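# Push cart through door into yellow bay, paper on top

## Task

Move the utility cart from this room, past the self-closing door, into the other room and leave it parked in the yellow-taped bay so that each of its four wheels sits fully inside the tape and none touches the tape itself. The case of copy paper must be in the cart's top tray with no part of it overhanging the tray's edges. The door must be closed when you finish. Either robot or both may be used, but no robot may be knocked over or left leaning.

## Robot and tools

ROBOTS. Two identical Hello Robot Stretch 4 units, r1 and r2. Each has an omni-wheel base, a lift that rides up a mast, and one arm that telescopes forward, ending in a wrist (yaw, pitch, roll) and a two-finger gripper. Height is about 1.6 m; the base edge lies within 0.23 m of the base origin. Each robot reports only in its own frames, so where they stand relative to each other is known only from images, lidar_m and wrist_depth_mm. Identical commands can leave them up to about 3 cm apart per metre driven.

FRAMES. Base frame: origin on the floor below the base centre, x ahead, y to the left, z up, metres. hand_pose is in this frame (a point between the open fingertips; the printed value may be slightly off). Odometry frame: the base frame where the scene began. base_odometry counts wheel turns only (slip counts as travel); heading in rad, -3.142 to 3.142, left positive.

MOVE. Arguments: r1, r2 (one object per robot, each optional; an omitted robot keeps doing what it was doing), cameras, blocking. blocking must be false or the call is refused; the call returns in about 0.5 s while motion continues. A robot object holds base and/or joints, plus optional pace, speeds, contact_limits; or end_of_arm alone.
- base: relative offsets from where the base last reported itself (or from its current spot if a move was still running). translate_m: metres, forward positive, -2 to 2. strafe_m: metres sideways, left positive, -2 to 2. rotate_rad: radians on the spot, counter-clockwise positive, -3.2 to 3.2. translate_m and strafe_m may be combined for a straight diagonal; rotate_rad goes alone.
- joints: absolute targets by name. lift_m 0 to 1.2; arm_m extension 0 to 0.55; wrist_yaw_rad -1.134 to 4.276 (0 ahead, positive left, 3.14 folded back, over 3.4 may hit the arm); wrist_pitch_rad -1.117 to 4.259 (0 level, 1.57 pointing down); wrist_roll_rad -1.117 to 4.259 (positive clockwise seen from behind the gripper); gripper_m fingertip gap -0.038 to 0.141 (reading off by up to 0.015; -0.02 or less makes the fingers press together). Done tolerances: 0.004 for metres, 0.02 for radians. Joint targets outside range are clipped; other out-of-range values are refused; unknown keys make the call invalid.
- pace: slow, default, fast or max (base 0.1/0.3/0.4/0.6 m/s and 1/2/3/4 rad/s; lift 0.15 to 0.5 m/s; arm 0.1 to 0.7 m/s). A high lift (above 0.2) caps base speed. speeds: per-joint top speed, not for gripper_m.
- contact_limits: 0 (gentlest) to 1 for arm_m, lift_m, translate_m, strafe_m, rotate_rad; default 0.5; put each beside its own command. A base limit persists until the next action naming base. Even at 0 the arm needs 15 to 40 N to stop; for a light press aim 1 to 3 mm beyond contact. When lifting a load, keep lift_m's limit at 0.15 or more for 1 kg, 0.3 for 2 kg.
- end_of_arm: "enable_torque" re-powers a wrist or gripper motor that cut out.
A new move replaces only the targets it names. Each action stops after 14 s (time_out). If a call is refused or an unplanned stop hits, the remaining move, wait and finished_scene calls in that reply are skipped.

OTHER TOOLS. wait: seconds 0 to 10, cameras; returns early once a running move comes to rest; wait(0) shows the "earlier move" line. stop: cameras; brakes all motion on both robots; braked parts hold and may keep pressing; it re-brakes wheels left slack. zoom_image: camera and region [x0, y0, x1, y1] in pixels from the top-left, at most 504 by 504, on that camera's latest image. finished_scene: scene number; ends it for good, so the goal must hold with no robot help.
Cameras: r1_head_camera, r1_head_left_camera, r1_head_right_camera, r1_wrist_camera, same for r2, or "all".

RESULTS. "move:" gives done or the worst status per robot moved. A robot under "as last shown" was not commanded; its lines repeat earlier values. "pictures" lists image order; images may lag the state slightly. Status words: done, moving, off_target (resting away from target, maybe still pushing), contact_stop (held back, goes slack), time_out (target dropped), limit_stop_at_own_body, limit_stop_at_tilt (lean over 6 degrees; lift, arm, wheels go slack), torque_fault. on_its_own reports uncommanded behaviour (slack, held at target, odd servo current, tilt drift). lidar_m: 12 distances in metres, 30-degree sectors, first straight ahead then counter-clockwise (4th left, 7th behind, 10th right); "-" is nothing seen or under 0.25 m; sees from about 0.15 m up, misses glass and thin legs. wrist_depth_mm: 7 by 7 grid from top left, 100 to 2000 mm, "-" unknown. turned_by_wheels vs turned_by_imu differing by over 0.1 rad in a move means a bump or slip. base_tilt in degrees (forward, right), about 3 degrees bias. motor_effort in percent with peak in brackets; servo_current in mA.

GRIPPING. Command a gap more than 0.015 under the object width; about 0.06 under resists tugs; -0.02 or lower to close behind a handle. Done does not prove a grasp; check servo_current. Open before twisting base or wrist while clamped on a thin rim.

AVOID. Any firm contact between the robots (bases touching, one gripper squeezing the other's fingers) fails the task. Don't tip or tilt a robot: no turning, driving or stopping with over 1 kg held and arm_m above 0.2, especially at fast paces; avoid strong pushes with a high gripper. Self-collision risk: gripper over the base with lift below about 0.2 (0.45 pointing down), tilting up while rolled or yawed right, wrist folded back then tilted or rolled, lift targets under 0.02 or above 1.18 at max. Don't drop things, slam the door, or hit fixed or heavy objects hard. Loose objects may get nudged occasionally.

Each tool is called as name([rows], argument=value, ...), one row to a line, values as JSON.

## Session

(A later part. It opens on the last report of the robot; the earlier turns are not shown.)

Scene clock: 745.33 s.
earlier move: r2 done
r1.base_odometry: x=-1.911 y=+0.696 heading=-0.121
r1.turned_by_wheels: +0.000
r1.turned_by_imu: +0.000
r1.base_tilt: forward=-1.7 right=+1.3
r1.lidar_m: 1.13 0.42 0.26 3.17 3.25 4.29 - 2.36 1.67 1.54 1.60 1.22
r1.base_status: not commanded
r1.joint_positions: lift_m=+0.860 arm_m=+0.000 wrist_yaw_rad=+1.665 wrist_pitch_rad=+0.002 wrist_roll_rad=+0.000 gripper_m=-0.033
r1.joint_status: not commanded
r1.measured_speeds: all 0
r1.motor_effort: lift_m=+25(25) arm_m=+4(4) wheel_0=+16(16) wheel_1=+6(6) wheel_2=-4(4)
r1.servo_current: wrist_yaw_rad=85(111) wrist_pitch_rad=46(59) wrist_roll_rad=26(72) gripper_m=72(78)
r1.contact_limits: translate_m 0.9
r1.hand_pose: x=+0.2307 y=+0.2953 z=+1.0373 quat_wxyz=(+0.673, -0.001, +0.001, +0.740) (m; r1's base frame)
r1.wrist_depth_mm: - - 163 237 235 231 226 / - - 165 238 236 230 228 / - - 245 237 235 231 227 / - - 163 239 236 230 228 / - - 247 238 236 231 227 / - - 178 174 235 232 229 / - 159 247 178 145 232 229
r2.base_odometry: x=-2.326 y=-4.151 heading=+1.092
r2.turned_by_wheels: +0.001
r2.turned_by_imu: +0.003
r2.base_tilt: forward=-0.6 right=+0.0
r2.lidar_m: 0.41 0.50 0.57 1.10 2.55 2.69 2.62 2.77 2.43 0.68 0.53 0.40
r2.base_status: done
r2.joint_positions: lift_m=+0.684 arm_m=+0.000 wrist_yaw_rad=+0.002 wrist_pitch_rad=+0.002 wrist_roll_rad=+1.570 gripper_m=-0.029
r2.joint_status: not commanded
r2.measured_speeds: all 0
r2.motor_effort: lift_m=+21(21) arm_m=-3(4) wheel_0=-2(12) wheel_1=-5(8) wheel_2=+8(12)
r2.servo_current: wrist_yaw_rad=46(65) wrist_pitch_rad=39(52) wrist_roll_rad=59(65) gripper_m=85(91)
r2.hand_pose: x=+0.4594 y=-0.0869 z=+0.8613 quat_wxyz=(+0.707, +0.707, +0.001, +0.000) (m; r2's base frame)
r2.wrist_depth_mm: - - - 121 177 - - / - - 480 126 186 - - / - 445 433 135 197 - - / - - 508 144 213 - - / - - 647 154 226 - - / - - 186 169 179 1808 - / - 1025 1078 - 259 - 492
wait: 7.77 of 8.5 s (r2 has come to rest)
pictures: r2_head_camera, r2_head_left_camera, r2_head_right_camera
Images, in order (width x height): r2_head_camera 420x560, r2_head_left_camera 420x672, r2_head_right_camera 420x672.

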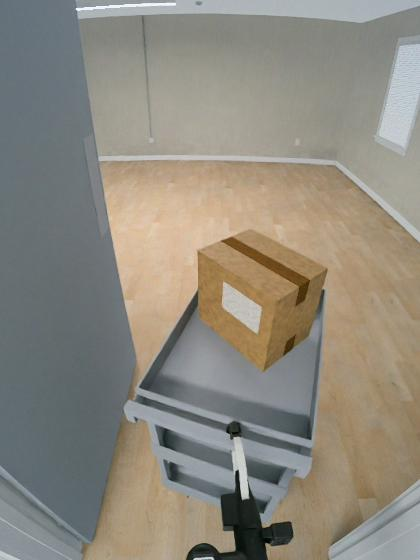

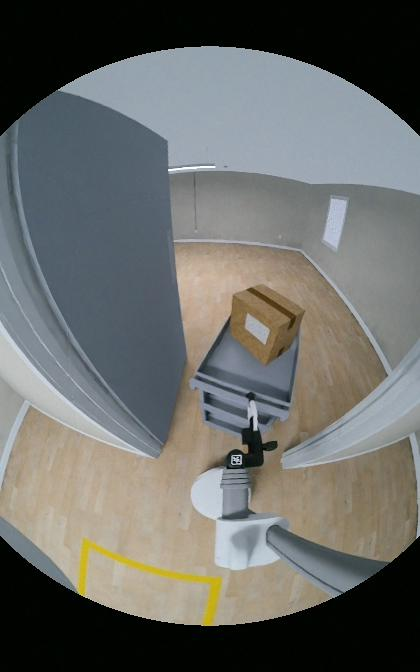

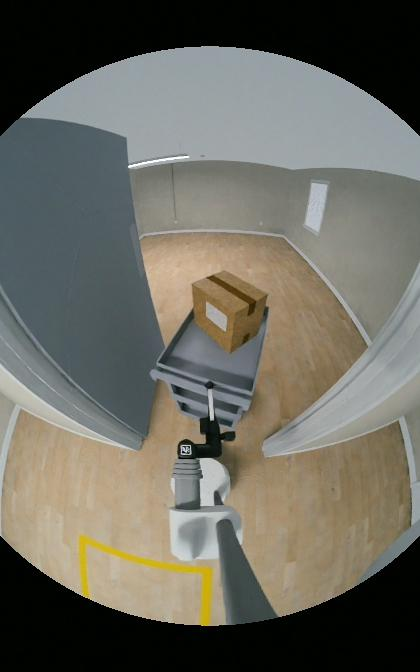

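move(blocking=false, r2={"base":{"translate_m":-0.85},"pace":"slow"})

wait(seconds=4, cameras=["r2_head_camera"])

wait(seconds=6, cameras=["r2_head_camera","r2_head_left_camera"])

Scene clock: 750.37 s.
move: r2 moving
r1: as last shown
r1.base_tilt: forward=-1.6 right=+1.3
r1.lidar_m: 1.14 0.42 0.27 3.16 3.23 4.27 - 2.34 1.64 1.53 1.61 1.22
r1.servo_current: wrist_yaw_rad=85(104) wrist_pitch_rad=33(46) wrist_roll_rad=52(72) gripper_m=65(78)
r1.contact_limits: translate_m 0.9
r1.wrist_depth_mm: - - 164 237 233 229 226 / - - 165 237 235 230 228 / - - 246 239 235 231 227 / - - 163 239 236 231 228 / - - 247 239 236 230 229 / - - 178 175 236 232 229 / - 159 247 178 145 232 229
r2.base_odometry: x=-2.331 y=-4.162 heading=+1.093
r2.turned_by_wheels: +0.000
r2.turned_by_imu: +0.001
r2.base_tilt: forward=-0.7 right=+0.1
r2.lidar_m: 0.43 0.52 0.57 1.20 2.55 2.66 2.58 2.78 2.40 0.72 0.51 0.39
r2.base_status: translate_m moving
r2.joint_positions: lift_m=+0.684 arm_m=+0.000 wrist_yaw_rad=+0.002 wrist_pitch_rad=+0.002 wrist_roll_rad=+1.570 gripper_m=-0.029
r2.joint_status: not commanded
r2.measured_speeds: translate_m=-0.049 strafe_m=+0.000 rotate_rad=+0.001 lift_m=+0.000 arm_m=+0.000 wrist_yaw_rad=+0.000 wrist_pitch_rad=+0.000 wrist_roll_rad=+0.000
r2.motor_effort: lift_m=+21(21) arm_m=-4(4) wheel_0=-3(7) wheel_1=-7(8) wheel_2=+14(14)
r2.servo_current: wrist_yaw_rad=46(52) wrist_pitch_rad=39(52) wrist_roll_rad=39(59) gripper_m=85(91)
r2.hand_pose: x=+0.4594 y=-0.0869 z=+0.8613 quat_wxyz=(+0.707, +0.707, +0.001, +0.000) (m; r2's base frame)
r2.wrist_depth_mm: - - - 123 177 - - / - - 480 127 186 - - / - 445 436 136 197 - - / - - 504 145 213 - - / - - 647 155 225 - - / - - 186 170 179 1756 - / - 144 - - 260 - 492
pictures: none

Scene clock: 754.37 s.
earlier move: r2 moving
r1.base_odometry: x=-1.911 y=+0.696 heading=-0.121
r1.turned_by_wheels: +0.000
r1.turned_by_imu: +0.000
r1.base_tilt: forward=-1.6 right=+1.3
r1.lidar_m: 1.13 0.42 0.29 3.17 3.26 4.32 - 2.34 1.64 1.56 1.58 1.22
r1.base_status: not commanded
r1.joint_positions: lift_m=+0.860 arm_m=+0.000 wrist_yaw_rad=+1.665 wrist_pitch_rad=+0.002 wrist_roll_rad=+0.000 gripper_m=-0.033
r1.joint_status: not commanded
r1.measured_speeds: all 0
r1.motor_effort: lift_m=+24(25) arm_m=+4(4) wheel_0=+16(16) wheel_1=+6(6) wheel_2=-4(4)
r1.servo_current: wrist_yaw_rad=78(111) wrist_pitch_rad=26(52) wrist_roll_rad=46(72) gripper_m=78(78)
r1.contact_limits: translate_m 0.9
r1.hand_pose: x=+0.2307 y=+0.2953 z=+1.0373 quat_wxyz=(+0.673, -0.001, +0.001, +0.740) (m; r1's base frame)
r1.wrist_depth_mm: - - 164 236 233 229 226 / - - 165 238 235 230 226 / - - 246 238 236 230 227 / - - 163 239 236 231 228 / - - 247 240 236 231 229 / - - 178 175 236 231 228 / - 159 248 179 145 232 229
r2.base_odometry: x=-2.510 y=-4.506 heading=+1.092
r2.turned_by_wheels: +0.000
r2.turned_by_imu: +0.001
r2.base_tilt: forward=-0.7 right=+0.1
r2.lidar_m: 0.42 0.44 0.93 2.42 2.59 2.26 2.21 2.34 2.37 1.88 0.79 0.41
r2.base_status: translate_m moving
r2.joint_positions: lift_m=+0.684 arm_m=+0.000 wrist_yaw_rad=+0.002 wrist_pitch_rad=+0.002 wrist_roll_rad=+1.570 gripper_m=-0.029
r2.joint_status: not commanded
r2.measured_speeds: translate_m=-0.100 strafe_m=+0.001 rotate_rad=+0.000 lift_m=+0.000 arm_m=+0.000 wrist_yaw_rad=+0.000 wrist_pitch_rad=+0.000 wrist_roll_rad=+0.000
r2.motor_effort: lift_m=+21(21) arm_m=-4(4) wheel_0=-10(10) wheel_1=-5(8) wheel_2=+10(14)
r2.servo_current: wrist_yaw_rad=52(59) wrist_pitch_rad=39(52) wrist_roll_rad=52(59) gripper_m=85(91)
r2.hand_pose: x=+0.4594 y=-0.0869 z=+0.8613 quat_wxyz=(+0.707, +0.707, +0.001, +0.000) (m; r2's base frame)
r2.wrist_depth_mm: - - - 138 193 591 - / - - 564 144 200 759 - / - - 473 150 209 - - / - 500 469 157 219 842 - / - - 559 166 229 - - / - - 186 170 178 - - / - - - - - - 512
wait: 4.00 s; no rest
pictures: r2_head_camera
Images, in order (width x height): r2_head_camera 420x560.

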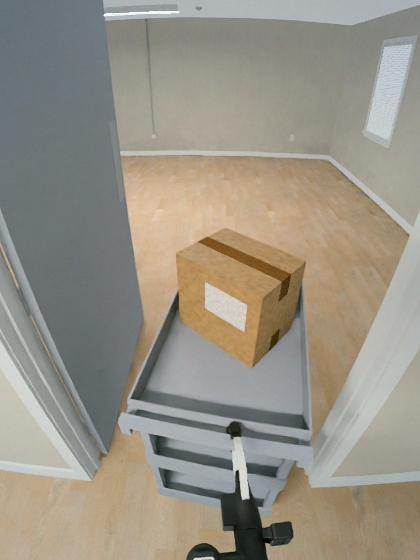

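Scene clock: 759.63 s.
earlier move: r2 done
r1.base_odometry: x=-1.911 y=+0.696 heading=-0.121
r1.turned_by_wheels: +0.000
r1.turned_by_imu: +0.000
r1.base_tilt: forward=-1.6 right=+1.3
r1.lidar_m: 1.14 0.44 0.29 3.16 3.26 4.30 - 2.35 1.64 1.53 1.61 1.22
r1.base_status: not commanded
r1.joint_positions: lift_m=+0.860 arm_m=+0.000 wrist_yaw_rad=+1.665 wrist_pitch_rad=+0.002 wrist_roll_rad=+0.000 gripper_m=-0.033
r1.joint_status: not commanded
r1.measured_speeds: all 0
r1.motor_effort: lift_m=+25(25) arm_m=+4(4) wheel_0=+16(17) wheel_1=+6(6) wheel_2=-4(4)
r1.servo_current: wrist_yaw_rad=91(111) wrist_pitch_rad=33(52) wrist_roll_rad=46(72) gripper_m=65(78)
r1.contact_limits: translate_m 0.9
r1.hand_pose: x=+0.2307 y=+0.2953 z=+1.0373 quat_wxyz=(+0.673, -0.001, +0.001, +0.740) (m; r1's base frame)
r1.wrist_depth_mm: - - 163 237 234 229 226 / - - 165 237 236 230 227 / - - 245 239 236 230 227 / - - 163 238 236 231 228 / - - 246 239 236 231 229 / - - 178 175 236 233 229 / - 159 248 178 145 231 230
r2.base_odometry: x=-2.717 y=-4.905 heading=+1.093
r2.turned_by_wheels: +0.000
r2.turned_by_imu: +0.002
r2.base_tilt: forward=-0.7 right=+0.1
r2.lidar_m: 0.38 0.43 1.59 2.44 2.37 1.80 1.76 1.87 2.29 2.26 1.39 0.43
r2.base_status: done
r2.joint_positions: lift_m=+0.684 arm_m=+0.000 wrist_yaw_rad=+0.002 wrist_pitch_rad=+0.002 wrist_roll_rad=+1.570 gripper_m=-0.029
r2.joint_status: not commanded
r2.measured_speeds: all 0
r2.motor_effort: lift_m=+21(21) arm_m=-3(4) wheel_0=-2(10) wheel_1=-4(8) wheel_2=+8(14)
r2.servo_current: wrist_yaw_rad=39(65) wrist_pitch_rad=39(52) wrist_roll_rad=39(59) gripper_m=78(91)
r2.hand_pose: x=+0.4594 y=-0.0869 z=+0.8613 quat_wxyz=(+0.707, +0.707, +0.001, +0.000) (m; r2's base frame)
r2.wrist_depth_mm: - - - 158 215 221 221 / - - - 160 219 1576 - / - - 564 164 223 - - / - - 462 167 227 - - / - - 496 170 231 842 - / - - 186 172 178 - - / - - - - - - -
wait: 5.27 of 6 s (r2 has come to rest)
pictures: r2_head_camera, r2_head_left_camera
Images, in order (width x height): r2_head_camera 420x560, r2_head_left_camera 420x672.

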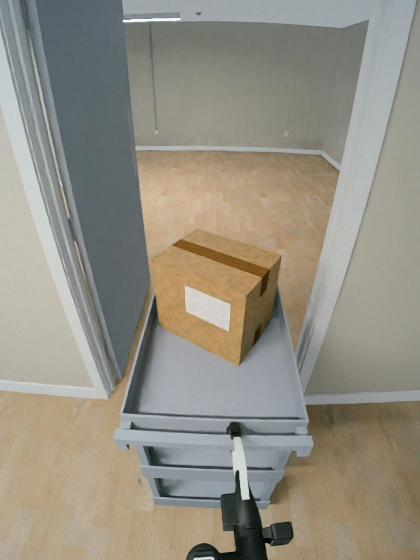

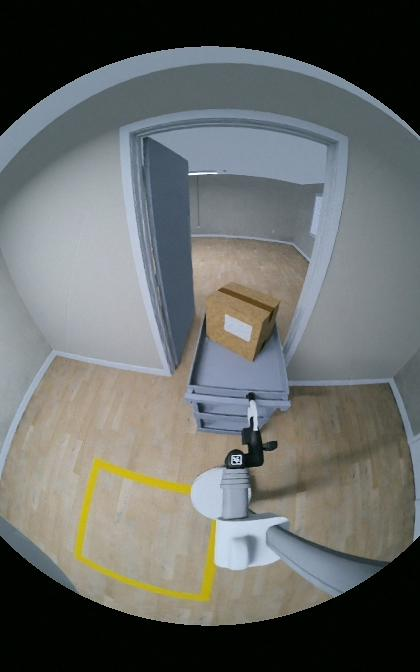

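move(blocking=false, r2={"base":{"translate_m":-0.5},"pace":"slow"})

wait(seconds=6.2, cameras=["r2_head_camera"])

move(blocking=false, r2={"base":{"translate_m":-0.45,"strafe_m":0.5},"pace":"slow"})

wait(seconds=8, cameras=["r2_head_camera","r2_head_left_camera","r2_head_right_camera"])

Scene clock: 774.17 s.
move: r2 moving
r1: as last shown
r1.base_tilt: forward=-1.6 right=+1.2
r1.lidar_m: 1.13 0.45 0.29 3.17 3.26 4.28 - 2.34 1.65 1.54 1.57 1.22
r1.motor_effort: lift_m=+25(25) arm_m=+4(4) wheel_0=+16(16) wheel_1=+6(6) wheel_2=-4(4)
r1.servo_current: wrist_yaw_rad=85(98) wrist_pitch_rad=39(46) wrist_roll_rad=46(52) gripper_m=65(72)
r1.contact_limits: translate_m 0.9
r1.wrist_depth_mm: - - 164 237 234 229 227 / - - 165 237 235 230 226 / - - 246 238 236 229 229 / - - 163 238 236 232 227 / - - 245 240 236 231 228 / - - 178 175 236 233 229 / - 159 248 178 145 231 229
r2.base_odometry: x=-2.722 y=-4.916 heading=+1.093
r2.turned_by_wheels: +0.000
r2.turned_by_imu: +0.001
r2.base_tilt: forward=-0.7 right=+0.1
r2.lidar_m: 0.41 0.45 1.65 2.46 2.33 1.78 1.73 1.87 2.33 2.26 1.43 0.42
r2.base_status: translate_m moving
r2.joint_positions: lift_m=+0.684 arm_m=+0.000 wrist_yaw_rad=+0.002 wrist_pitch_rad=+0.002 wrist_roll_rad=+1.570 gripper_m=-0.029
r2.joint_status: not commanded
r2.measured_speeds: translate_m=-0.049 strafe_m=+0.000 rotate_rad=+0.001 lift_m=+0.000 arm_m=+0.000 wrist_yaw_rad=+0.000 wrist_pitch_rad=+0.000 wrist_roll_rad=+0.000
r2.motor_effort: lift_m=+21(21) arm_m=-4(4) wheel_0=-5(10) wheel_1=-5(6) wheel_2=+13(13)
r2.servo_current: wrist_yaw_rad=46(52) wrist_pitch_rad=39(46) wrist_roll_rad=46(52) gripper_m=85(91)
r2.hand_pose: x=+0.4594 y=-0.0869 z=+0.8613 quat_wxyz=(+0.707, +0.707, +0.001, +0.000) (m; r2's base frame)
r2.wrist_depth_mm: - - - 158 216 221 223 / - - - 160 220 1618 - / - - 569 165 223 - - / - - 462 167 227 - - / - - 500 169 230 831 - / - - 186 174 179 - - / - - - - - - -
pictures: none

Scene clock: 779.93 s.
earlier move: r2 done
r1.base_odometry: x=-1.911 y=+0.696 heading=-0.121
r1.turned_by_wheels: +0.000
r1.turned_by_imu: +0.000
r1.base_tilt: forward=-1.6 right=+1.2
r1.lidar_m: 1.13 0.44 0.29 3.15 3.24 4.29 - 2.34 1.63 1.55 1.59 1.21
r1.base_status: not commanded
r1.joint_positions: lift_m=+0.860 arm_m=+0.000 wrist_yaw_rad=+1.665 wrist_pitch_rad=+0.002 wrist_roll_rad=+0.000 gripper_m=-0.033
r1.joint_status: not commanded
r1.measured_speeds: all 0
r1.motor_effort: lift_m=+25(25) arm_m=+4(4) wheel_0=+16(17) wheel_1=+6(6) wheel_2=-4(4)
r1.servo_current: wrist_yaw_rad=85(111) wrist_pitch_rad=39(46) wrist_roll_rad=33(72) gripper_m=65(78)
r1.contact_limits: translate_m 0.9
r1.hand_pose: x=+0.2307 y=+0.2953 z=+1.0373 quat_wxyz=(+0.673, -0.001, +0.001, +0.740) (m; r1's base frame)
r1.wrist_depth_mm: - - 164 237 235 230 226 / - - 164 237 235 230 227 / - - 245 238 236 230 227 / - - 163 238 236 231 227 / - - 246 240 236 231 229 / - - 177 175 236 232 229 / - 159 248 179 145 232 229
r2.base_odometry: x=-2.947 y=-5.349 heading=+1.093
r2.turned_by_wheels: +0.000
r2.turned_by_imu: +0.002
r2.base_tilt: forward=-0.7 right=+0.1
r2.lidar_m: 0.36 0.40 2.38 2.50 1.69 1.31 1.26 1.36 1.96 2.22 2.07 0.42
r2.base_status: done
r2.joint_positions: lift_m=+0.684 arm_m=+0.000 wrist_yaw_rad=+0.002 wrist_pitch_rad=+0.002 wrist_roll_rad=+1.570 gripper_m=-0.029
r2.joint_status: not commanded
r2.measured_speeds: all 0
r2.motor_effort: lift_m=+21(21) arm_m=-4(4) wheel_0=-2(10) wheel_1=-3(8) wheel_2=+7(13)
r2.servo_current: wrist_yaw_rad=39(59) wrist_pitch_rad=46(52) wrist_roll_rad=46(59) gripper_m=78(91)
r2.hand_pose: x=+0.4594 y=-0.0869 z=+0.8613 quat_wxyz=(+0.707, +0.707, +0.001, +0.000) (m; r2's base frame)
r2.wrist_depth_mm: - - - 180 240 247 1042 / - - - 179 240 267 455 / - - - 177 238 1464 - / - - 544 235 236 842 - / - - 469 175 234 - - / - 508 186 173 178 - - / - 137 554 - 230 - -
wait: 5.77 of 6.2 s (r2 has come to rest)
pictures: r2_head_camera
Images, in order (width x height): r2_head_camera 420x560.

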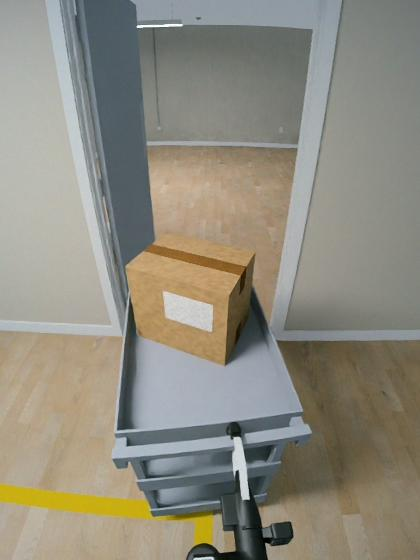

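Scene clock: 780.43 s.
move: r2 moving
r1: as last shown
r1.base_tilt: forward=-1.7 right=+1.3
r1.lidar_m: 1.13 0.44 0.28 3.17 3.26 4.29 - 2.35 1.65 1.56 1.59 1.22
r1.motor_effort: lift_m=+24(25) arm_m=+4(4) wheel_0=+15(16) wheel_1=+6(6) wheel_2=-4(4)
r1.servo_current: wrist_yaw_rad=85(98) wrist_pitch_rad=39(46) wrist_roll_rad=46(59) gripper_m=72(78)
r1.contact_limits: translate_m 0.9
r1.wrist_depth_mm: - - 164 237 235 230 226 / - - 165 238 235 229 227 / - - 246 239 236 231 227 / - - 163 238 236 232 228 / - - 247 240 236 232 229 / - - 177 175 237 233 229 / - 159 248 178 145 232 229
r2.base_odometry: x=-2.959 y=-5.352 heading=+1.093
r2.turned_by_wheels: +0.000
r2.turned_by_imu: +0.001
r2.base_tilt: forward=-0.7 right=+0.1
r2.lidar_m: 0.38 0.39 2.36 2.46 1.65 1.28 1.25 1.34 1.96 2.19 2.06 0.43
r2.base_status: translate_m moving; strafe_m moving
r2.joint_positions: lift_m=+0.684 arm_m=+0.000 wrist_yaw_rad=+0.002 wrist_pitch_rad=+0.002 wrist_roll_rad=+1.570 gripper_m=-0.029
r2.joint_status: not commanded
r2.measured_speeds: translate_m=-0.032 strafe_m=+0.037 rotate_rad=-0.001 lift_m=+0.000 arm_m=+0.000 wrist_yaw_rad=+0.000 wrist_pitch_rad=+0.000 wrist_roll_rad=+0.000
r2.motor_effort: lift_m=+21(21) arm_m=-4(4) wheel_0=-12(12) wheel_1=+5(8) wheel_2=+10(11)
r2.servo_current: wrist_yaw_rad=52(52) wrist_pitch_rad=39(46) wrist_roll_rad=46(52) gripper_m=85(91)
r2.hand_pose: x=+0.4594 y=-0.0869 z=+0.8613 quat_wxyz=(+0.707, +0.707, +0.001, +0.000) (m; r2's base frame)
r2.wrist_depth_mm: - - - 181 241 249 250 / - - - 180 241 1397 455 / - - - 178 238 1618 - / - - 544 236 236 842 - / - - 466 175 234 - - / - 504 185 173 179 - - / - 137 549 - 230 - -
pictures: none

Scene clock: 787.93 s.
earlier move: r2 done
r1.base_odometry: x=-1.911 y=+0.696 heading=-0.121
r1.turned_by_wheels: +0.000
r1.turned_by_imu: +0.000
r1.base_tilt: forward=-1.6 right=+1.3
r1.lidar_m: 1.12 0.44 0.28 3.15 3.26 4.27 - 2.38 1.66 1.54 1.59 1.22
r1.base_status: not commanded
r1.joint_positions: lift_m=+0.860 arm_m=+0.000 wrist_yaw_rad=+1.665 wrist_pitch_rad=+0.002 wrist_roll_rad=+0.000 gripper_m=-0.033
r1.joint_status: not commanded
r1.measured_speeds: all 0
r1.motor_effort: lift_m=+25(25) arm_m=+4(4) wheel_0=+16(16) wheel_1=+6(6) wheel_2=-4(4)
r1.servo_current: wrist_yaw_rad=91(111) wrist_pitch_rad=39(52) wrist_roll_rad=33(72) gripper_m=72(78)
r1.contact_limits: translate_m 0.9
r1.hand_pose: x=+0.2307 y=+0.2953 z=+1.0373 quat_wxyz=(+0.673, -0.001, +0.001, +0.740) (m; r1's base frame)
r1.wrist_depth_mm: - - 163 237 235 229 226 / - - 165 238 236 230 226 / - - 244 238 235 230 226 / - - 163 239 236 232 229 / - - 246 239 237 230 228 / - - 178 175 236 232 229 / - 159 248 178 145 232 229
r2.base_odometry: x=-3.597 y=-5.519 heading=+1.093
r2.turned_by_wheels: +0.000
r2.turned_by_imu: -0.002
r2.base_tilt: forward=-0.7 right=+0.0
r2.lidar_m: 0.44 0.55 2.09 2.03 1.02 0.81 0.78 0.81 1.22 2.70 2.70 0.37
r2.base_status: done
r2.joint_positions: lift_m=+0.684 arm_m=+0.000 wrist_yaw_rad=-0.003 wrist_pitch_rad=+0.002 wrist_roll_rad=+1.570 gripper_m=-0.029
r2.joint_status: not commanded
r2.measured_speeds: all 0
r2.motor_effort: lift_m=+21(21) arm_m=-4(4) wheel_0=-5(14) wheel_1=+4(8) wheel_2=+5(11)
r2.servo_current: wrist_yaw_rad=46(65) wrist_pitch_rad=39(52) wrist_roll_rad=52(59) gripper_m=85(98)
r2.hand_pose: x=+0.4591 y=-0.0882 z=+0.8613 quat_wxyz=(+0.707, +0.707, +0.000, -0.002) (m; r2's base frame)
r2.wrist_depth_mm: 1708 462 452 102 156 - - / 1708 418 410 109 169 - - / 1708 500 455 117 185 - - / 1756 - 585 131 202 - - / - - - 144 224 - - / - - 180 166 178 1499 517 / - - - - - - 469
wait: 7.50 of 8 s (r2 has come to rest)
pictures: r2_head_camera, r2_head_left_camera, r2_head_right_camera
Images, in order (width x height): r2_head_camera 420x560, r2_head_left_camera 420x672, r2_head_right_camera 420x672.

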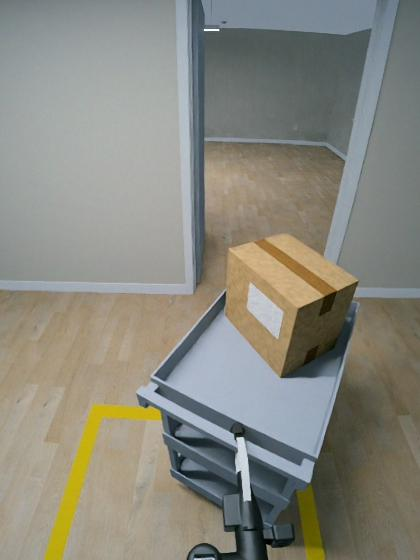

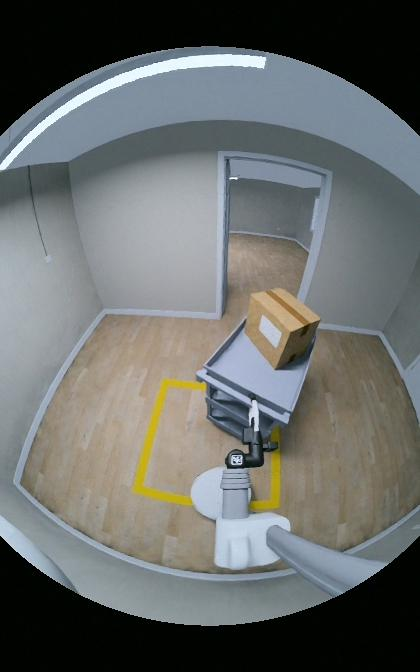

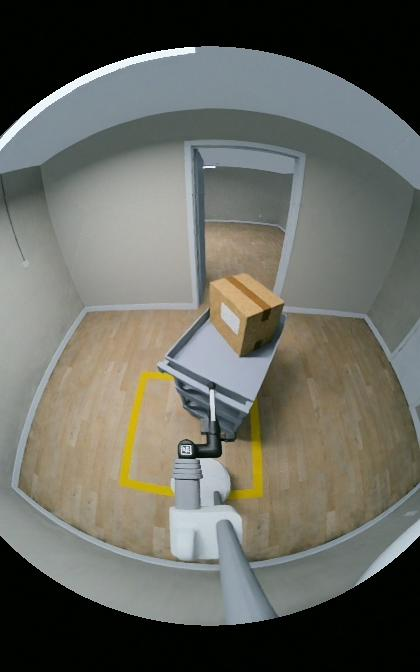

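move(blocking=false, r2={"base":{"strafe_m":0.3},"pace":"slow"})

wait(seconds=4.2)

move(blocking=false, r2={"base":{"rotate_rad":-0.65},"pace":"slow"})

wait(seconds=3, cameras=["r2_head_camera","r2_head_left_camera","r2_head_right_camera"])

Scene clock: 848.60 s.
move: r2 moving
r1: as last shown
r1.base_tilt: forward=-1.6 right=+1.2
r1.lidar_m: 1.12 0.41 0.30 3.17 3.26 4.29 - 2.36 1.65 1.55 1.60 1.23
r1.motor_effort: lift_m=+24(25) arm_m=+4(4) wheel_0=+16(16) wheel_1=+6(6) wheel_2=-4(4)
r1.servo_current: wrist_yaw_rad=85(98) wrist_pitch_rad=46(46) wrist_roll_rad=39(59) gripper_m=72(72)
r1.contact_limits: translate_m 0.9
r1.wrist_depth_mm: - - 164 236 235 230 226 / - - 165 238 235 230 226 / - - 245 238 236 231 227 / - - 163 239 236 230 229 / - - 246 238 237 231 229 / - - 178 175 236 232 229 / - 159 247 178 145 232 229
r2.base_odometry: x=-3.610 y=-5.512 heading=+1.093
r2.turned_by_wheels: +0.000
r2.turned_by_imu: +0.000
r2.base_tilt: forward=-0.7 right=+0.1
r2.lidar_m: 0.46 0.56 2.05 2.00 1.03 0.79 0.77 0.83 1.23 2.73 2.75 0.37
r2.base_status: strafe_m moving
r2.joint_positions: lift_m=+0.684 arm_m=+0.000 wrist_yaw_rad=-0.004 wrist_pitch_rad=+0.002 wrist_roll_rad=+1.570 gripper_m=-0.029
r2.joint_status: not commanded
r2.measured_speeds: translate_m=+0.000 strafe_m=+0.055 rotate_rad=-0.001 lift_m=+0.000 arm_m=+0.000 wrist_yaw_rad=-0.012 wrist_pitch_rad=+0.000 wrist_roll_rad=+0.000
r2.motor_effort: lift_m=+21(21) arm_m=-3(4) wheel_0=-11(14) wheel_1=+8(8) wheel_2=+1(4)
r2.servo_current: wrist_yaw_rad=46(52) wrist_pitch_rad=33(46) wrist_roll_rad=46(59) gripper_m=85(91)
r2.hand_pose: x=+0.4589 y=-0.0886 z=+0.8613 quat_wxyz=(+0.707, +0.707, -0.001, -0.002) (m; r2's base frame)
r2.wrist_depth_mm: 1708 452 449 103 157 - - / 1708 415 407 110 169 - - / 1756 500 455 118 185 - - / 1756 - 603 131 203 - - / - - - 145 225 - - / - - 181 167 178 1499 517 / - - - - - - 469
pictures: none

Scene clock: 852.23 s.
earlier move: r2 done
r1.base_odometry: x=-1.911 y=+0.696 heading=-0.121
r1.turned_by_wheels: +0.000
r1.turned_by_imu: +0.000
r1.base_tilt: forward=-1.6 right=+1.3
r1.lidar_m: 1.13 0.43 0.29 3.17 3.23 4.31 - 2.36 1.66 1.54 1.59 1.19
r1.base_status: not commanded
r1.joint_positions: lift_m=+0.860 arm_m=+0.000 wrist_yaw_rad=+1.665 wrist_pitch_rad=+0.002 wrist_roll_rad=+0.000 gripper_m=-0.033
r1.joint_status: not commanded
r1.measured_speeds: all 0
r1.motor_effort: lift_m=+24(25) arm_m=+4(4) wheel_0=+16(16) wheel_1=+6(6) wheel_2=-4(4)
r1.servo_current: wrist_yaw_rad=91(104) wrist_pitch_rad=46(52) wrist_roll_rad=52(72) gripper_m=65(78)
r1.contact_limits: translate_m 0.9
r1.hand_pose: x=+0.2307 y=+0.2953 z=+1.0373 quat_wxyz=(+0.673, -0.001, +0.001, +0.740) (m; r1's base frame)
r1.wrist_depth_mm: - - 164 236 236 229 226 / - - 165 237 236 229 227 / - - 246 237 235 230 228 / - - 163 238 236 231 228 / - - 245 239 236 230 229 / - - 178 175 236 232 229 / - 159 246 178 145 233 230
r2.base_odometry: x=-3.863 y=-5.381 heading=+1.093
r2.turned_by_wheels: +0.000
r2.turned_by_imu: +0.000
r2.base_tilt: forward=-0.7 right=+0.1
r2.lidar_m: 0.46 2.18 1.76 1.73 1.06 0.77 0.74 0.79 1.17 2.99 0.59 0.33
r2.base_status: done
r2.joint_positions: lift_m=+0.684 arm_m=+0.000 wrist_yaw_rad=-0.005 wrist_pitch_rad=+0.002 wrist_roll_rad=+1.570 gripper_m=-0.029
r2.joint_status: not commanded
r2.measured_speeds: all 0
r2.motor_effort: lift_m=+21(21) arm_m=-4(4) wheel_0=-6(16) wheel_1=+2(9) wheel_2=+0(4)
r2.servo_current: wrist_yaw_rad=52(72) wrist_pitch_rad=39(46) wrist_roll_rad=46(59) gripper_m=85(91)
r2.hand_pose: x=+0.4589 y=-0.0889 z=+0.8613 quat_wxyz=(+0.707, +0.707, -0.001, -0.003) (m; r2's base frame)
r2.wrist_depth_mm: 1708 - - - - - - / 1756 - - - - - - / 1756 - - - - - - / - - - - - - - / - - - - - 1499 496 / - - - - 159 1430 462 / - - - - - 1397 1182
wait: 3.63 of 4.2 s (r2 has come to rest)
pictures: none

Scene clock: 852.73 s.
move: r2 moving
r1: as last shown
r1.base_tilt: forward=-1.6 right=+1.2
r1.lidar_m: 1.15 0.44 0.29 3.14 3.25 4.29 - 2.37 1.66 1.53 1.61 1.22
r1.motor_effort: lift_m=+24(25) arm_m=+3(4) wheel_0=+16(16) wheel_1=+6(6) wheel_2=-4(4)
r1.servo_current: wrist_yaw_rad=98(104) wrist_pitch_rad=46(52) wrist_roll_rad=39(59) gripper_m=65(72)
r1.contact_limits: translate_m 0.9
r1.wrist_depth_mm: - - 164 236 234 230 227 / - - 165 237 234 229 228 / - - 245 238 235 230 228 / - - 164 239 236 231 228 / - - 246 239 236 231 229 / - - 178 175 236 233 229 / - 158 247 178 145 232 229
r2.base_odometry: x=-3.864 y=-5.380 heading=+0.969
r2.turned_by_wheels: -0.123
r2.turned_by_imu: -0.119
r2.base_tilt: forward=-0.7 right=+0.0
r2.lidar_m: 0.42 2.13 1.83 1.72 1.16 0.81 0.75 0.78 1.04 2.53 3.08 0.30
r2.base_status: rotate_rad moving
r2.joint_positions: lift_m=+0.684 arm_m=+0.000 wrist_yaw_rad=+0.010 wrist_pitch_rad=+0.002 wrist_roll_rad=+1.570 gripper_m=-0.029
r2.joint_status: not commanded
r2.measured_speeds: translate_m=+0.000 strafe_m=+0.001 rotate_rad=-0.483 lift_m=+0.000 arm_m=+0.000 wrist_yaw_rad=+0.051 wrist_pitch_rad=+0.000 wrist_roll_rad=+0.000
r2.motor_effort: lift_m=+21(21) arm_m=-4(4) wheel_0=+9(13) wheel_1=+10(10) wheel_2=+13(13)
r2.servo_current: wrist_yaw_rad=72(72) wrist_pitch_rad=39(46) wrist_roll_rad=52(59) gripper_m=85(85)
r2.hand_pose: x=+0.4602 y=-0.0845 z=+0.8613 quat_wxyz=(+0.707, +0.707, +0.004, +0.003) (m; r2's base frame)
r2.wrist_depth_mm: - 338 - - - - - / 1756 488 - - - - - / 1756 - - - - - - / 1808 - - - - - - / - - - - - 1618 512 / - - 182 114 167 1499 473 / - - - - - 418 1118
pictures: none

Scene clock: 854.13 s.
earlier move: r2 done
r1.base_odometry: x=-1.911 y=+0.696 heading=-0.121
r1.turned_by_wheels: +0.000
r1.turned_by_imu: +0.000
r1.base_tilt: forward=-1.7 right=+1.2
r1.lidar_m: 1.14 0.43 0.29 3.14 3.26 4.27 - 2.33 1.63 1.55 1.57 1.22
r1.base_status: not commanded
r1.joint_positions: lift_m=+0.860 arm_m=+0.000 wrist_yaw_rad=+1.665 wrist_pitch_rad=+0.002 wrist_roll_rad=+0.000 gripper_m=-0.033
r1.joint_status: not commanded
r1.measured_speeds: all 0
r1.motor_effort: lift_m=+25(25) arm_m=+3(4) wheel_0=+15(16) wheel_1=+6(6) wheel_2=-4(4)
r1.servo_current: wrist_yaw_rad=91(104) wrist_pitch_rad=39(52) wrist_roll_rad=59(72) gripper_m=72(78)
r1.contact_limits: translate_m 0.9
r1.hand_pose: x=+0.2307 y=+0.2953 z=+1.0373 quat_wxyz=(+0.673, -0.001, +0.001, +0.740) (m; r1's base frame)
r1.wrist_depth_mm: - - 163 238 234 230 226 / - - 166 237 236 230 227 / - - 247 239 235 231 228 / - - 163 239 236 231 229 / - - 246 239 236 231 228 / - - 178 175 236 232 228 / - 158 247 178 145 233 229
r2.base_odometry: x=-3.863 y=-5.381 heading=+0.444
r2.turned_by_wheels: -0.526
r2.turned_by_imu: -0.511
r2.base_tilt: forward=-0.7 right=+0.0
r2.lidar_m: 0.39 0.40 2.10 1.83 1.73 1.18 0.82 0.75 0.79 1.04 2.54 0.45
r2.base_status: done
r2.joint_positions: lift_m=+0.684 arm_m=+0.000 wrist_yaw_rad=+0.003 wrist_pitch_rad=+0.002 wrist_roll_rad=+1.570 gripper_m=-0.029
r2.joint_status: not commanded
r2.measured_speeds: all 0
r2.motor_effort: lift_m=+21(21) arm_m=-4(4) wheel_0=+2(20) wheel_1=+3(11) wheel_2=+7(15)
r2.servo_current: wrist_yaw_rad=52(78) wrist_pitch_rad=39(46) wrist_roll_rad=52(72) gripper_m=85(91)
r2.hand_pose: x=+0.4596 y=-0.0866 z=+0.8613 quat_wxyz=(+0.707, +0.707, +0.002, +0.000) (m; r2's base frame)
r2.wrist_depth_mm: - - - 178 236 248 247 / - - - 176 236 1661 1182 / - - - 175 236 798 - / - - 508 234 235 - - / - - 477 174 233 - - / 1808 - 185 173 179 - - / 1808 - 574 - 231 - -
wait: 1.40 of 3 s (r2 has come to rest)
pictures: r2_head_camera, r2_head_left_camera, r2_head_right_camera
Images, in order (width x height): r2_head_camera 420x560, r2_head_left_camera 420x672, r2_head_right_camera 420x672.

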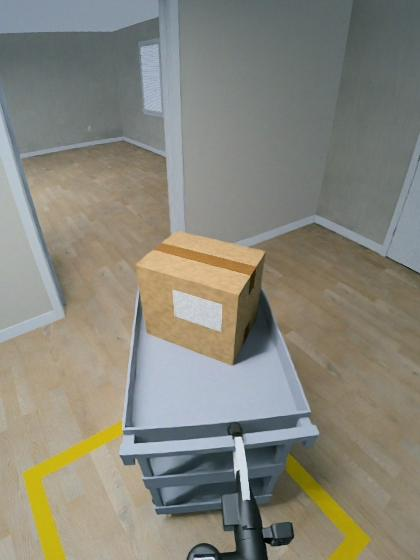

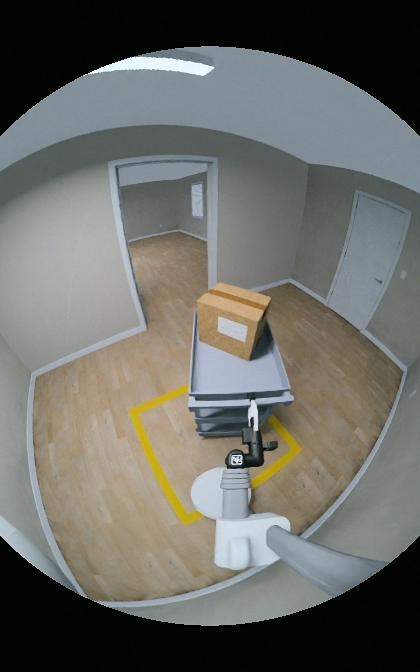

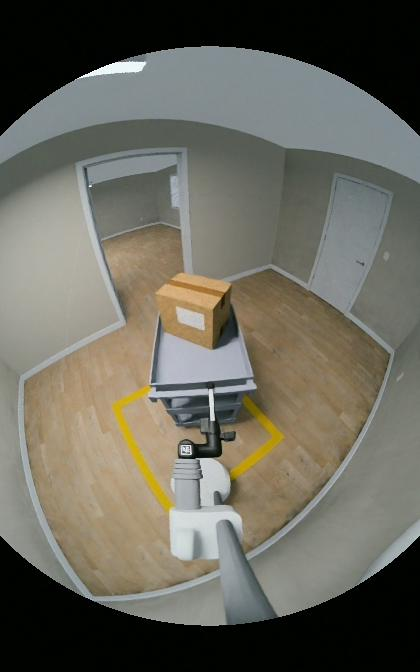

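move(blocking=false, r2={"base":{"translate_m":-0.22,"strafe_m":0.08},"pace":"slow"})

wait(seconds=3.8, cameras=["r2_head_camera","r2_head_left_camera","r2_head_right_camera","r2_wrist_camera"])

zoom_image(camera="r2_head_left_camera", region=[100, 360, 320, 560])

zoom_image(camera="r2_head_right_camera", region=[80, 350, 300, 550])

Scene clock: 873.40 s.
move: r2 moving
r1: as last shown
r1.base_tilt: forward=-1.6 right=+1.2
r1.lidar_m: 1.14 0.43 0.29 3.15 3.27 4.26 - 2.36 1.64 1.51 1.61 1.20
r1.motor_effort: lift_m=+24(25) arm_m=+4(4) wheel_0=+16(16) wheel_1=+6(6) wheel_2=-4(4)
r1.servo_current: wrist_yaw_rad=91(98) wrist_pitch_rad=39(46) wrist_roll_rad=39(65) gripper_m=72(72)
r1.contact_limits: translate_m 0.9
r1.wrist_depth_mm: - - 163 237 233 229 227 / - - 165 237 236 230 227 / - - 245 237 236 231 227 / - - 163 239 236 231 229 / - - 245 239 237 230 228 / - - 178 175 236 232 229 / - 159 247 178 145 231 230
r2.base_odometry: x=-3.876 y=-5.382 heading=+0.444
r2.turned_by_wheels: +0.000
r2.turned_by_imu: +0.000
r2.base_tilt: forward=-0.6 right=+0.0
r2.lidar_m: 0.40 0.39 2.11 1.81 1.72 1.16 0.82 0.74 0.78 1.01 2.49 0.44
r2.base_status: translate_m moving; strafe_m moving
r2.joint_positions: lift_m=+0.684 arm_m=+0.000 wrist_yaw_rad=+0.003 wrist_pitch_rad=+0.002 wrist_roll_rad=+1.570 gripper_m=-0.029
r2.joint_status: not commanded
r2.measured_speeds: translate_m=-0.049 strafe_m=+0.017 rotate_rad=-0.001 lift_m=+0.000 arm_m=+0.000 wrist_yaw_rad=+0.000 wrist_pitch_rad=+0.000 wrist_roll_rad=+0.000
r2.motor_effort: lift_m=+21(21) arm_m=-4(4) wheel_0=-8(9) wheel_1=-5(6) wheel_2=+13(14)
r2.servo_current: wrist_yaw_rad=46(52) wrist_pitch_rad=46(46) wrist_roll_rad=39(46) gripper_m=91(91)
r2.hand_pose: x=+0.4596 y=-0.0866 z=+0.8613 quat_wxyz=(+0.707, +0.707, +0.002, +0.000) (m; r2's base frame)
r2.wrist_depth_mm: - - - 175 236 248 248 / - - - 175 235 1708 1160 / - - - 175 235 831 - / - - 492 234 234 - - / - - 480 174 233 - - / 1921 - 185 173 179 - - / - - 580 - 233 - -
pictures: none

Scene clock: 876.47 s.
earlier move: r2 done
r1.base_odometry: x=-1.911 y=+0.696 heading=-0.121
r1.turned_by_wheels: +0.000
r1.turned_by_imu: +0.000
r1.base_tilt: forward=-1.6 right=+1.3
r1.lidar_m: 1.13 0.44 0.29 3.17 3.27 4.26 - 2.37 1.67 1.55 1.60 1.20
r1.base_status: not commanded
r1.joint_positions: lift_m=+0.860 arm_m=+0.000 wrist_yaw_rad=+1.665 wrist_pitch_rad=+0.002 wrist_roll_rad=+0.000 gripper_m=-0.033
r1.joint_status: not commanded
r1.measured_speeds: all 0
r1.motor_effort: lift_m=+25(25) arm_m=+4(4) wheel_0=+16(16) wheel_1=+6(6) wheel_2=-4(4)
r1.servo_current: wrist_yaw_rad=98(111) wrist_pitch_rad=46(52) wrist_roll_rad=52(72) gripper_m=65(78)
r1.contact_limits: translate_m 0.9
r1.hand_pose: x=+0.2307 y=+0.2953 z=+1.0373 quat_wxyz=(+0.673, -0.001, +0.001, +0.740) (m; r1's base frame)
r1.wrist_depth_mm: - - 164 236 235 229 226 / - - 165 236 236 231 227 / - - 246 238 236 231 229 / - - 163 238 236 231 228 / - - 246 240 236 233 228 / - - 178 175 236 232 229 / - 159 246 178 145 231 230
r2.base_odometry: x=-4.096 y=-5.403 heading=+0.443
r2.turned_by_wheels: -0.001
r2.turned_by_imu: -0.001
r2.base_tilt: forward=-0.7 right=+0.1
r2.lidar_m: 0.40 0.46 2.24 1.64 1.55 0.97 0.66 0.60 0.61 0.83 2.06 0.43
r2.base_status: done
r2.joint_positions: lift_m=+0.684 arm_m=+0.000 wrist_yaw_rad=-0.002 wrist_pitch_rad=+0.002 wrist_roll_rad=+1.570 gripper_m=-0.029
r2.joint_status: not commanded
r2.measured_speeds: all 0
r2.motor_effort: lift_m=+21(21) arm_m=-4(4) wheel_0=-8(15) wheel_1=-6(8) wheel_2=+4(14)
r2.servo_current: wrist_yaw_rad=33(65) wrist_pitch_rad=39(46) wrist_roll_rad=39(59) gripper_m=78(91)
r2.hand_pose: x=+0.4591 y=-0.0881 z=+0.8613 quat_wxyz=(+0.707, +0.707, +0.000, -0.002) (m; r2's base frame)
r2.wrist_depth_mm: - - - 148 203 1618 1160 / - - 603 152 210 759 - / - - 488 156 215 - - / - 496 466 163 223 - - / - - 544 169 229 - - / - - 185 173 179 - - / 1863 - - - - 1756 517
wait: 3.07 of 3.8 s (r2 has come to rest)
pictures: r2_head_camera, r2_head_left_camera, r2_head_right_camera, r2_wrist_camera
Images, in order (width x height): r2_head_camera 420x560, r2_head_left_camera 420x672, r2_head_right_camera 420x672, r2_wrist_camera 616x392.

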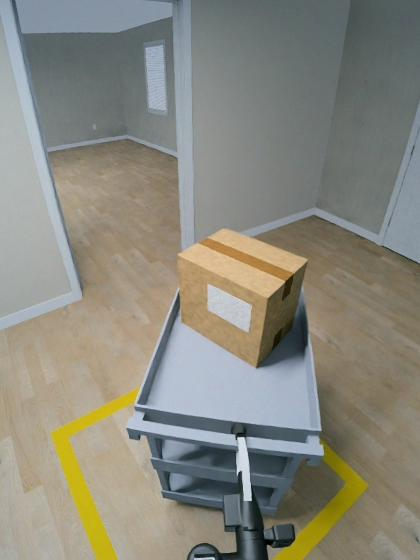

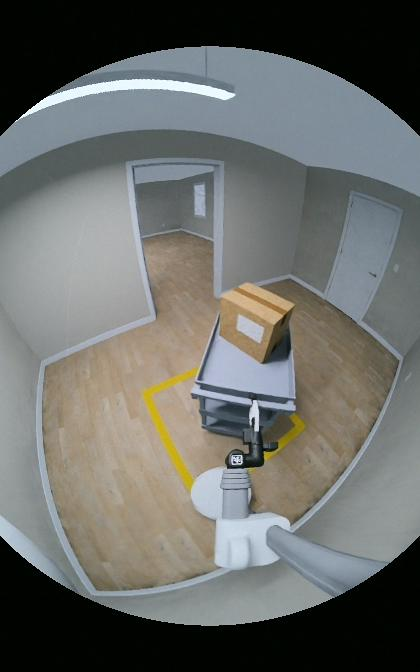

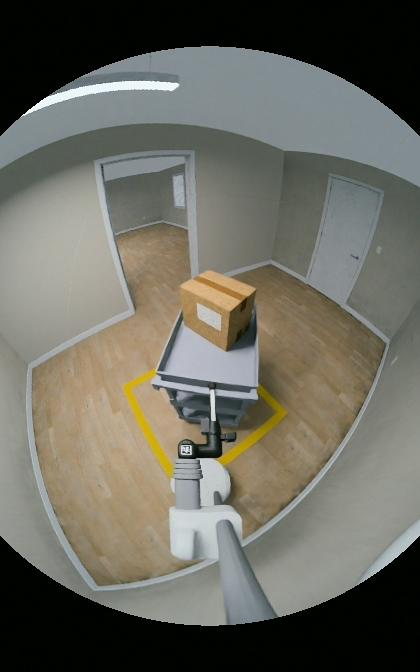

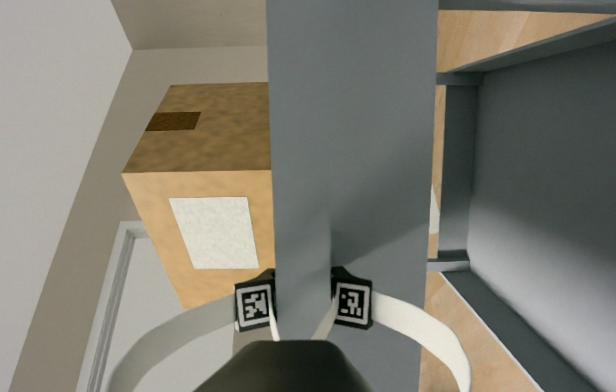

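Scaled by 2.291 from the camera's 420x672 image, which has a finer 600x960 frame.

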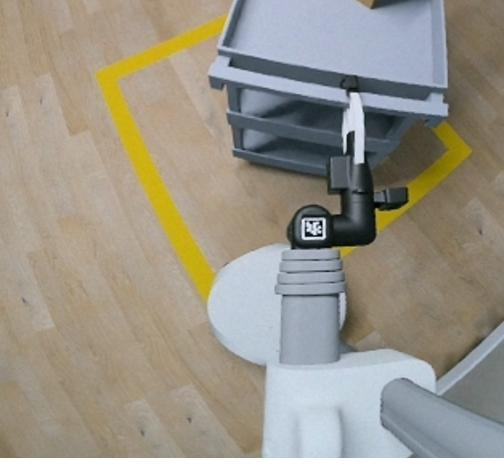

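Scaled by 2.291 from the camera's 420x672 image, which has a finer 600x960 frame.

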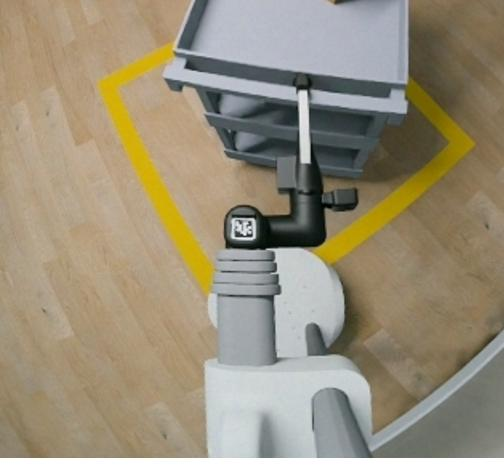

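move(blocking=false, r2={"base":{"translate_m":-0.12},"pace":"slow"})

wait(seconds=2.5, cameras=["r2_head_camera","r2_head_left_camera","r2_head_right_camera"])

zoom_image(camera="r2_head_right_camera", region=[80, 350, 300, 550])

zoom_image(camera="r2_head_camera", region=[20, 200, 400, 560])

Scene clock: 886.90 s.
move: r2 moving
r1: as last shown
r1.base_tilt: forward=-1.6 right=+1.2
r1.lidar_m: 1.14 0.44 0.29 3.15 3.26 4.28 - 2.33 1.65 1.55 1.60 1.21
r1.motor_effort: lift_m=+25(25) arm_m=+4(4) wheel_0=+15(16) wheel_1=+6(6) wheel_2=-4(4)
r1.servo_current: wrist_yaw_rad=111(111) wrist_pitch_rad=39(46) wrist_roll_rad=52(52) gripper_m=65(72)
r1.contact_limits: translate_m 0.9
r1.wrist_depth_mm: - - 163 237 235 229 227 / - - 165 237 235 230 227 / - - 246 238 235 231 227 / - - 163 239 236 232 228 / - - 247 238 236 231 228 / - - 178 174 236 231 228 / - 159 247 178 145 231 229
r2.base_odometry: x=-4.107 y=-5.408 heading=+0.443
r2.turned_by_wheels: +0.000
r2.turned_by_imu: +0.000
r2.base_tilt: forward=-0.7 right=+0.1
r2.lidar_m: 0.41 0.49 2.27 1.62 1.54 0.95 0.65 0.60 0.63 0.85 2.03 0.41
r2.base_status: translate_m moving
r2.joint_positions: lift_m=+0.684 arm_m=+0.000 wrist_yaw_rad=-0.002 wrist_pitch_rad=+0.002 wrist_roll_rad=+1.570 gripper_m=-0.029
r2.joint_status: not commanded
r2.measured_speeds: translate_m=-0.048 strafe_m=+0.001 rotate_rad=+0.003 lift_m=+0.000 arm_m=+0.000 wrist_yaw_rad=+0.000 wrist_pitch_rad=+0.000 wrist_roll_rad=+0.000
r2.motor_effort: lift_m=+21(21) arm_m=-4(4) wheel_0=-8(13) wheel_1=-7(9) wheel_2=+10(10)
r2.servo_current: wrist_yaw_rad=52(59) wrist_pitch_rad=39(46) wrist_roll_rad=39(59) gripper_m=91(91)
r2.hand_pose: x=+0.4591 y=-0.0881 z=+0.8613 quat_wxyz=(+0.707, +0.707, +0.000, -0.002) (m; r2's base frame)
r2.wrist_depth_mm: - - - 146 201 1499 1182 / - - 591 151 208 768 - / - - 480 155 215 - - / - - 469 162 221 - - / - - 544 168 229 - - / - - 185 173 178 - - / 1863 - - - - 1808 512
pictures: none

Scene clock: 888.87 s.
earlier move: r2 done
r1.base_odometry: x=-1.911 y=+0.696 heading=-0.121
r1.turned_by_wheels: +0.000
r1.turned_by_imu: +0.000
r1.base_tilt: forward=-1.7 right=+1.2
r1.lidar_m: 1.14 0.43 0.28 3.14 3.24 4.28 - 2.31 1.65 1.54 1.59 1.21
r1.base_status: not commanded
r1.joint_positions: lift_m=+0.860 arm_m=+0.000 wrist_yaw_rad=+1.665 wrist_pitch_rad=+0.002 wrist_roll_rad=+0.000 gripper_m=-0.033
r1.joint_status: not commanded
r1.measured_speeds: all 0
r1.motor_effort: lift_m=+25(25) arm_m=+4(4) wheel_0=+16(17) wheel_1=+6(6) wheel_2=-4(4)
r1.servo_current: wrist_yaw_rad=91(111) wrist_pitch_rad=39(52) wrist_roll_rad=46(72) gripper_m=72(72)
r1.contact_limits: translate_m 0.9
r1.hand_pose: x=+0.2307 y=+0.2953 z=+1.0373 quat_wxyz=(+0.673, -0.001, +0.001, +0.740) (m; r1's base frame)
r1.wrist_depth_mm: - - 164 236 235 229 227 / - - 165 237 236 230 227 / - - 246 238 236 230 227 / - - 163 238 236 231 228 / - - 246 239 237 231 227 / - - 177 175 236 232 229 / - 159 247 178 145 230 229
r2.base_odometry: x=-4.204 y=-5.454 heading=+0.443
r2.turned_by_wheels: +0.000
r2.turned_by_imu: +0.001
r2.base_tilt: forward=-0.6 right=+0.1
r2.lidar_m: 0.44 0.48 2.21 1.59 1.47 0.83 0.56 0.48 0.54 0.69 1.73 0.39
r2.base_status: done
r2.joint_positions: lift_m=+0.684 arm_m=+0.000 wrist_yaw_rad=+0.002 wrist_pitch_rad=+0.002 wrist_roll_rad=+1.570 gripper_m=-0.029
r2.joint_status: not commanded
r2.measured_speeds: all 0
r2.motor_effort: lift_m=+21(21) arm_m=-4(4) wheel_0=+0(13) wheel_1=-4(9) wheel_2=+7(12)
r2.servo_current: wrist_yaw_rad=26(59) wrist_pitch_rad=46(46) wrist_roll_rad=52(65) gripper_m=85(91)
r2.hand_pose: x=+0.4595 y=-0.0869 z=+0.8613 quat_wxyz=(+0.707, +0.707, +0.001, +0.000) (m; r2's base frame)
r2.wrist_depth_mm: - - - 132 185 699 - / - - 512 137 194 - - / - 466 445 144 208 - - / - - 492 151 217 - - / - - 597 163 227 - - / - - 185 171 180 1863 - / - - - - - - 504
wait: 1.97 of 2.5 s (r2 has come to rest)
pictures: r2_head_camera, r2_head_left_camera, r2_head_right_camera
Images, in order (width x height): r2_head_camera 420x560, r2_head_left_camera 420x672, r2_head_right_camera 420x672.

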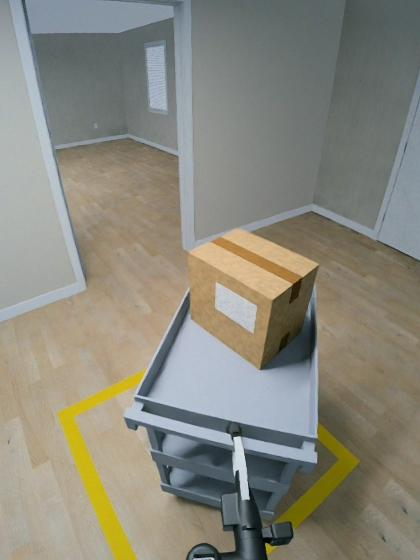

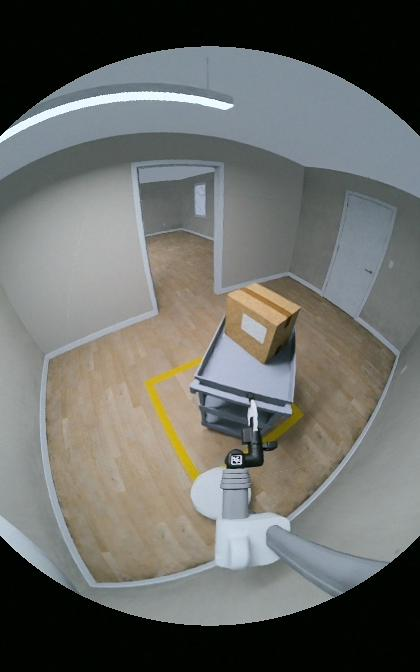

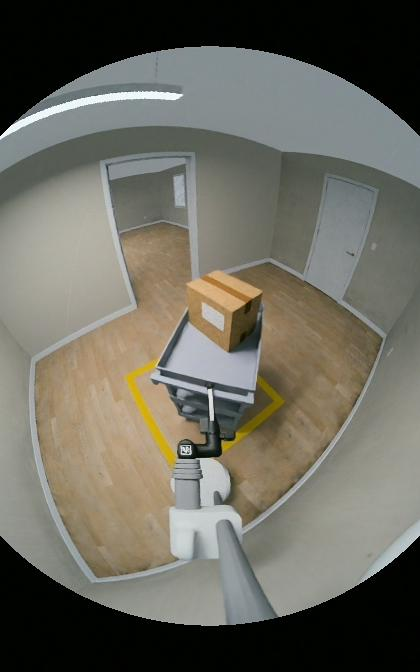

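Scaled by 2.291 from the camera's 420x672 image, which has a finer 600x960 frame.

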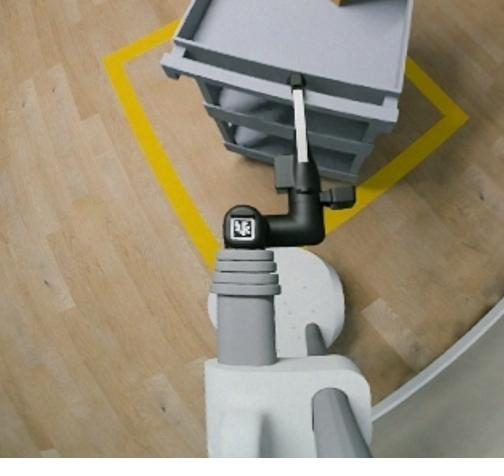

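Scaled by 1.326 from the camera's 420x560 image, which has a finer 1200x1600 frame.

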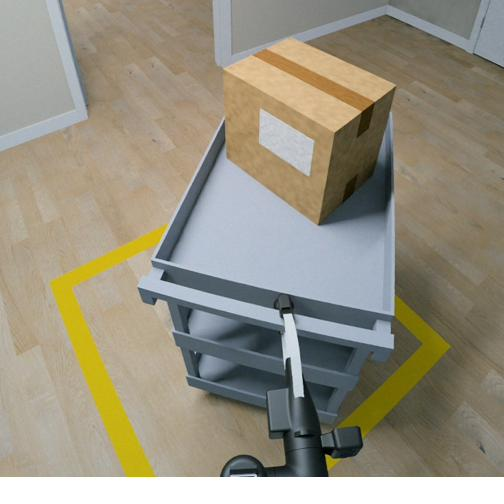

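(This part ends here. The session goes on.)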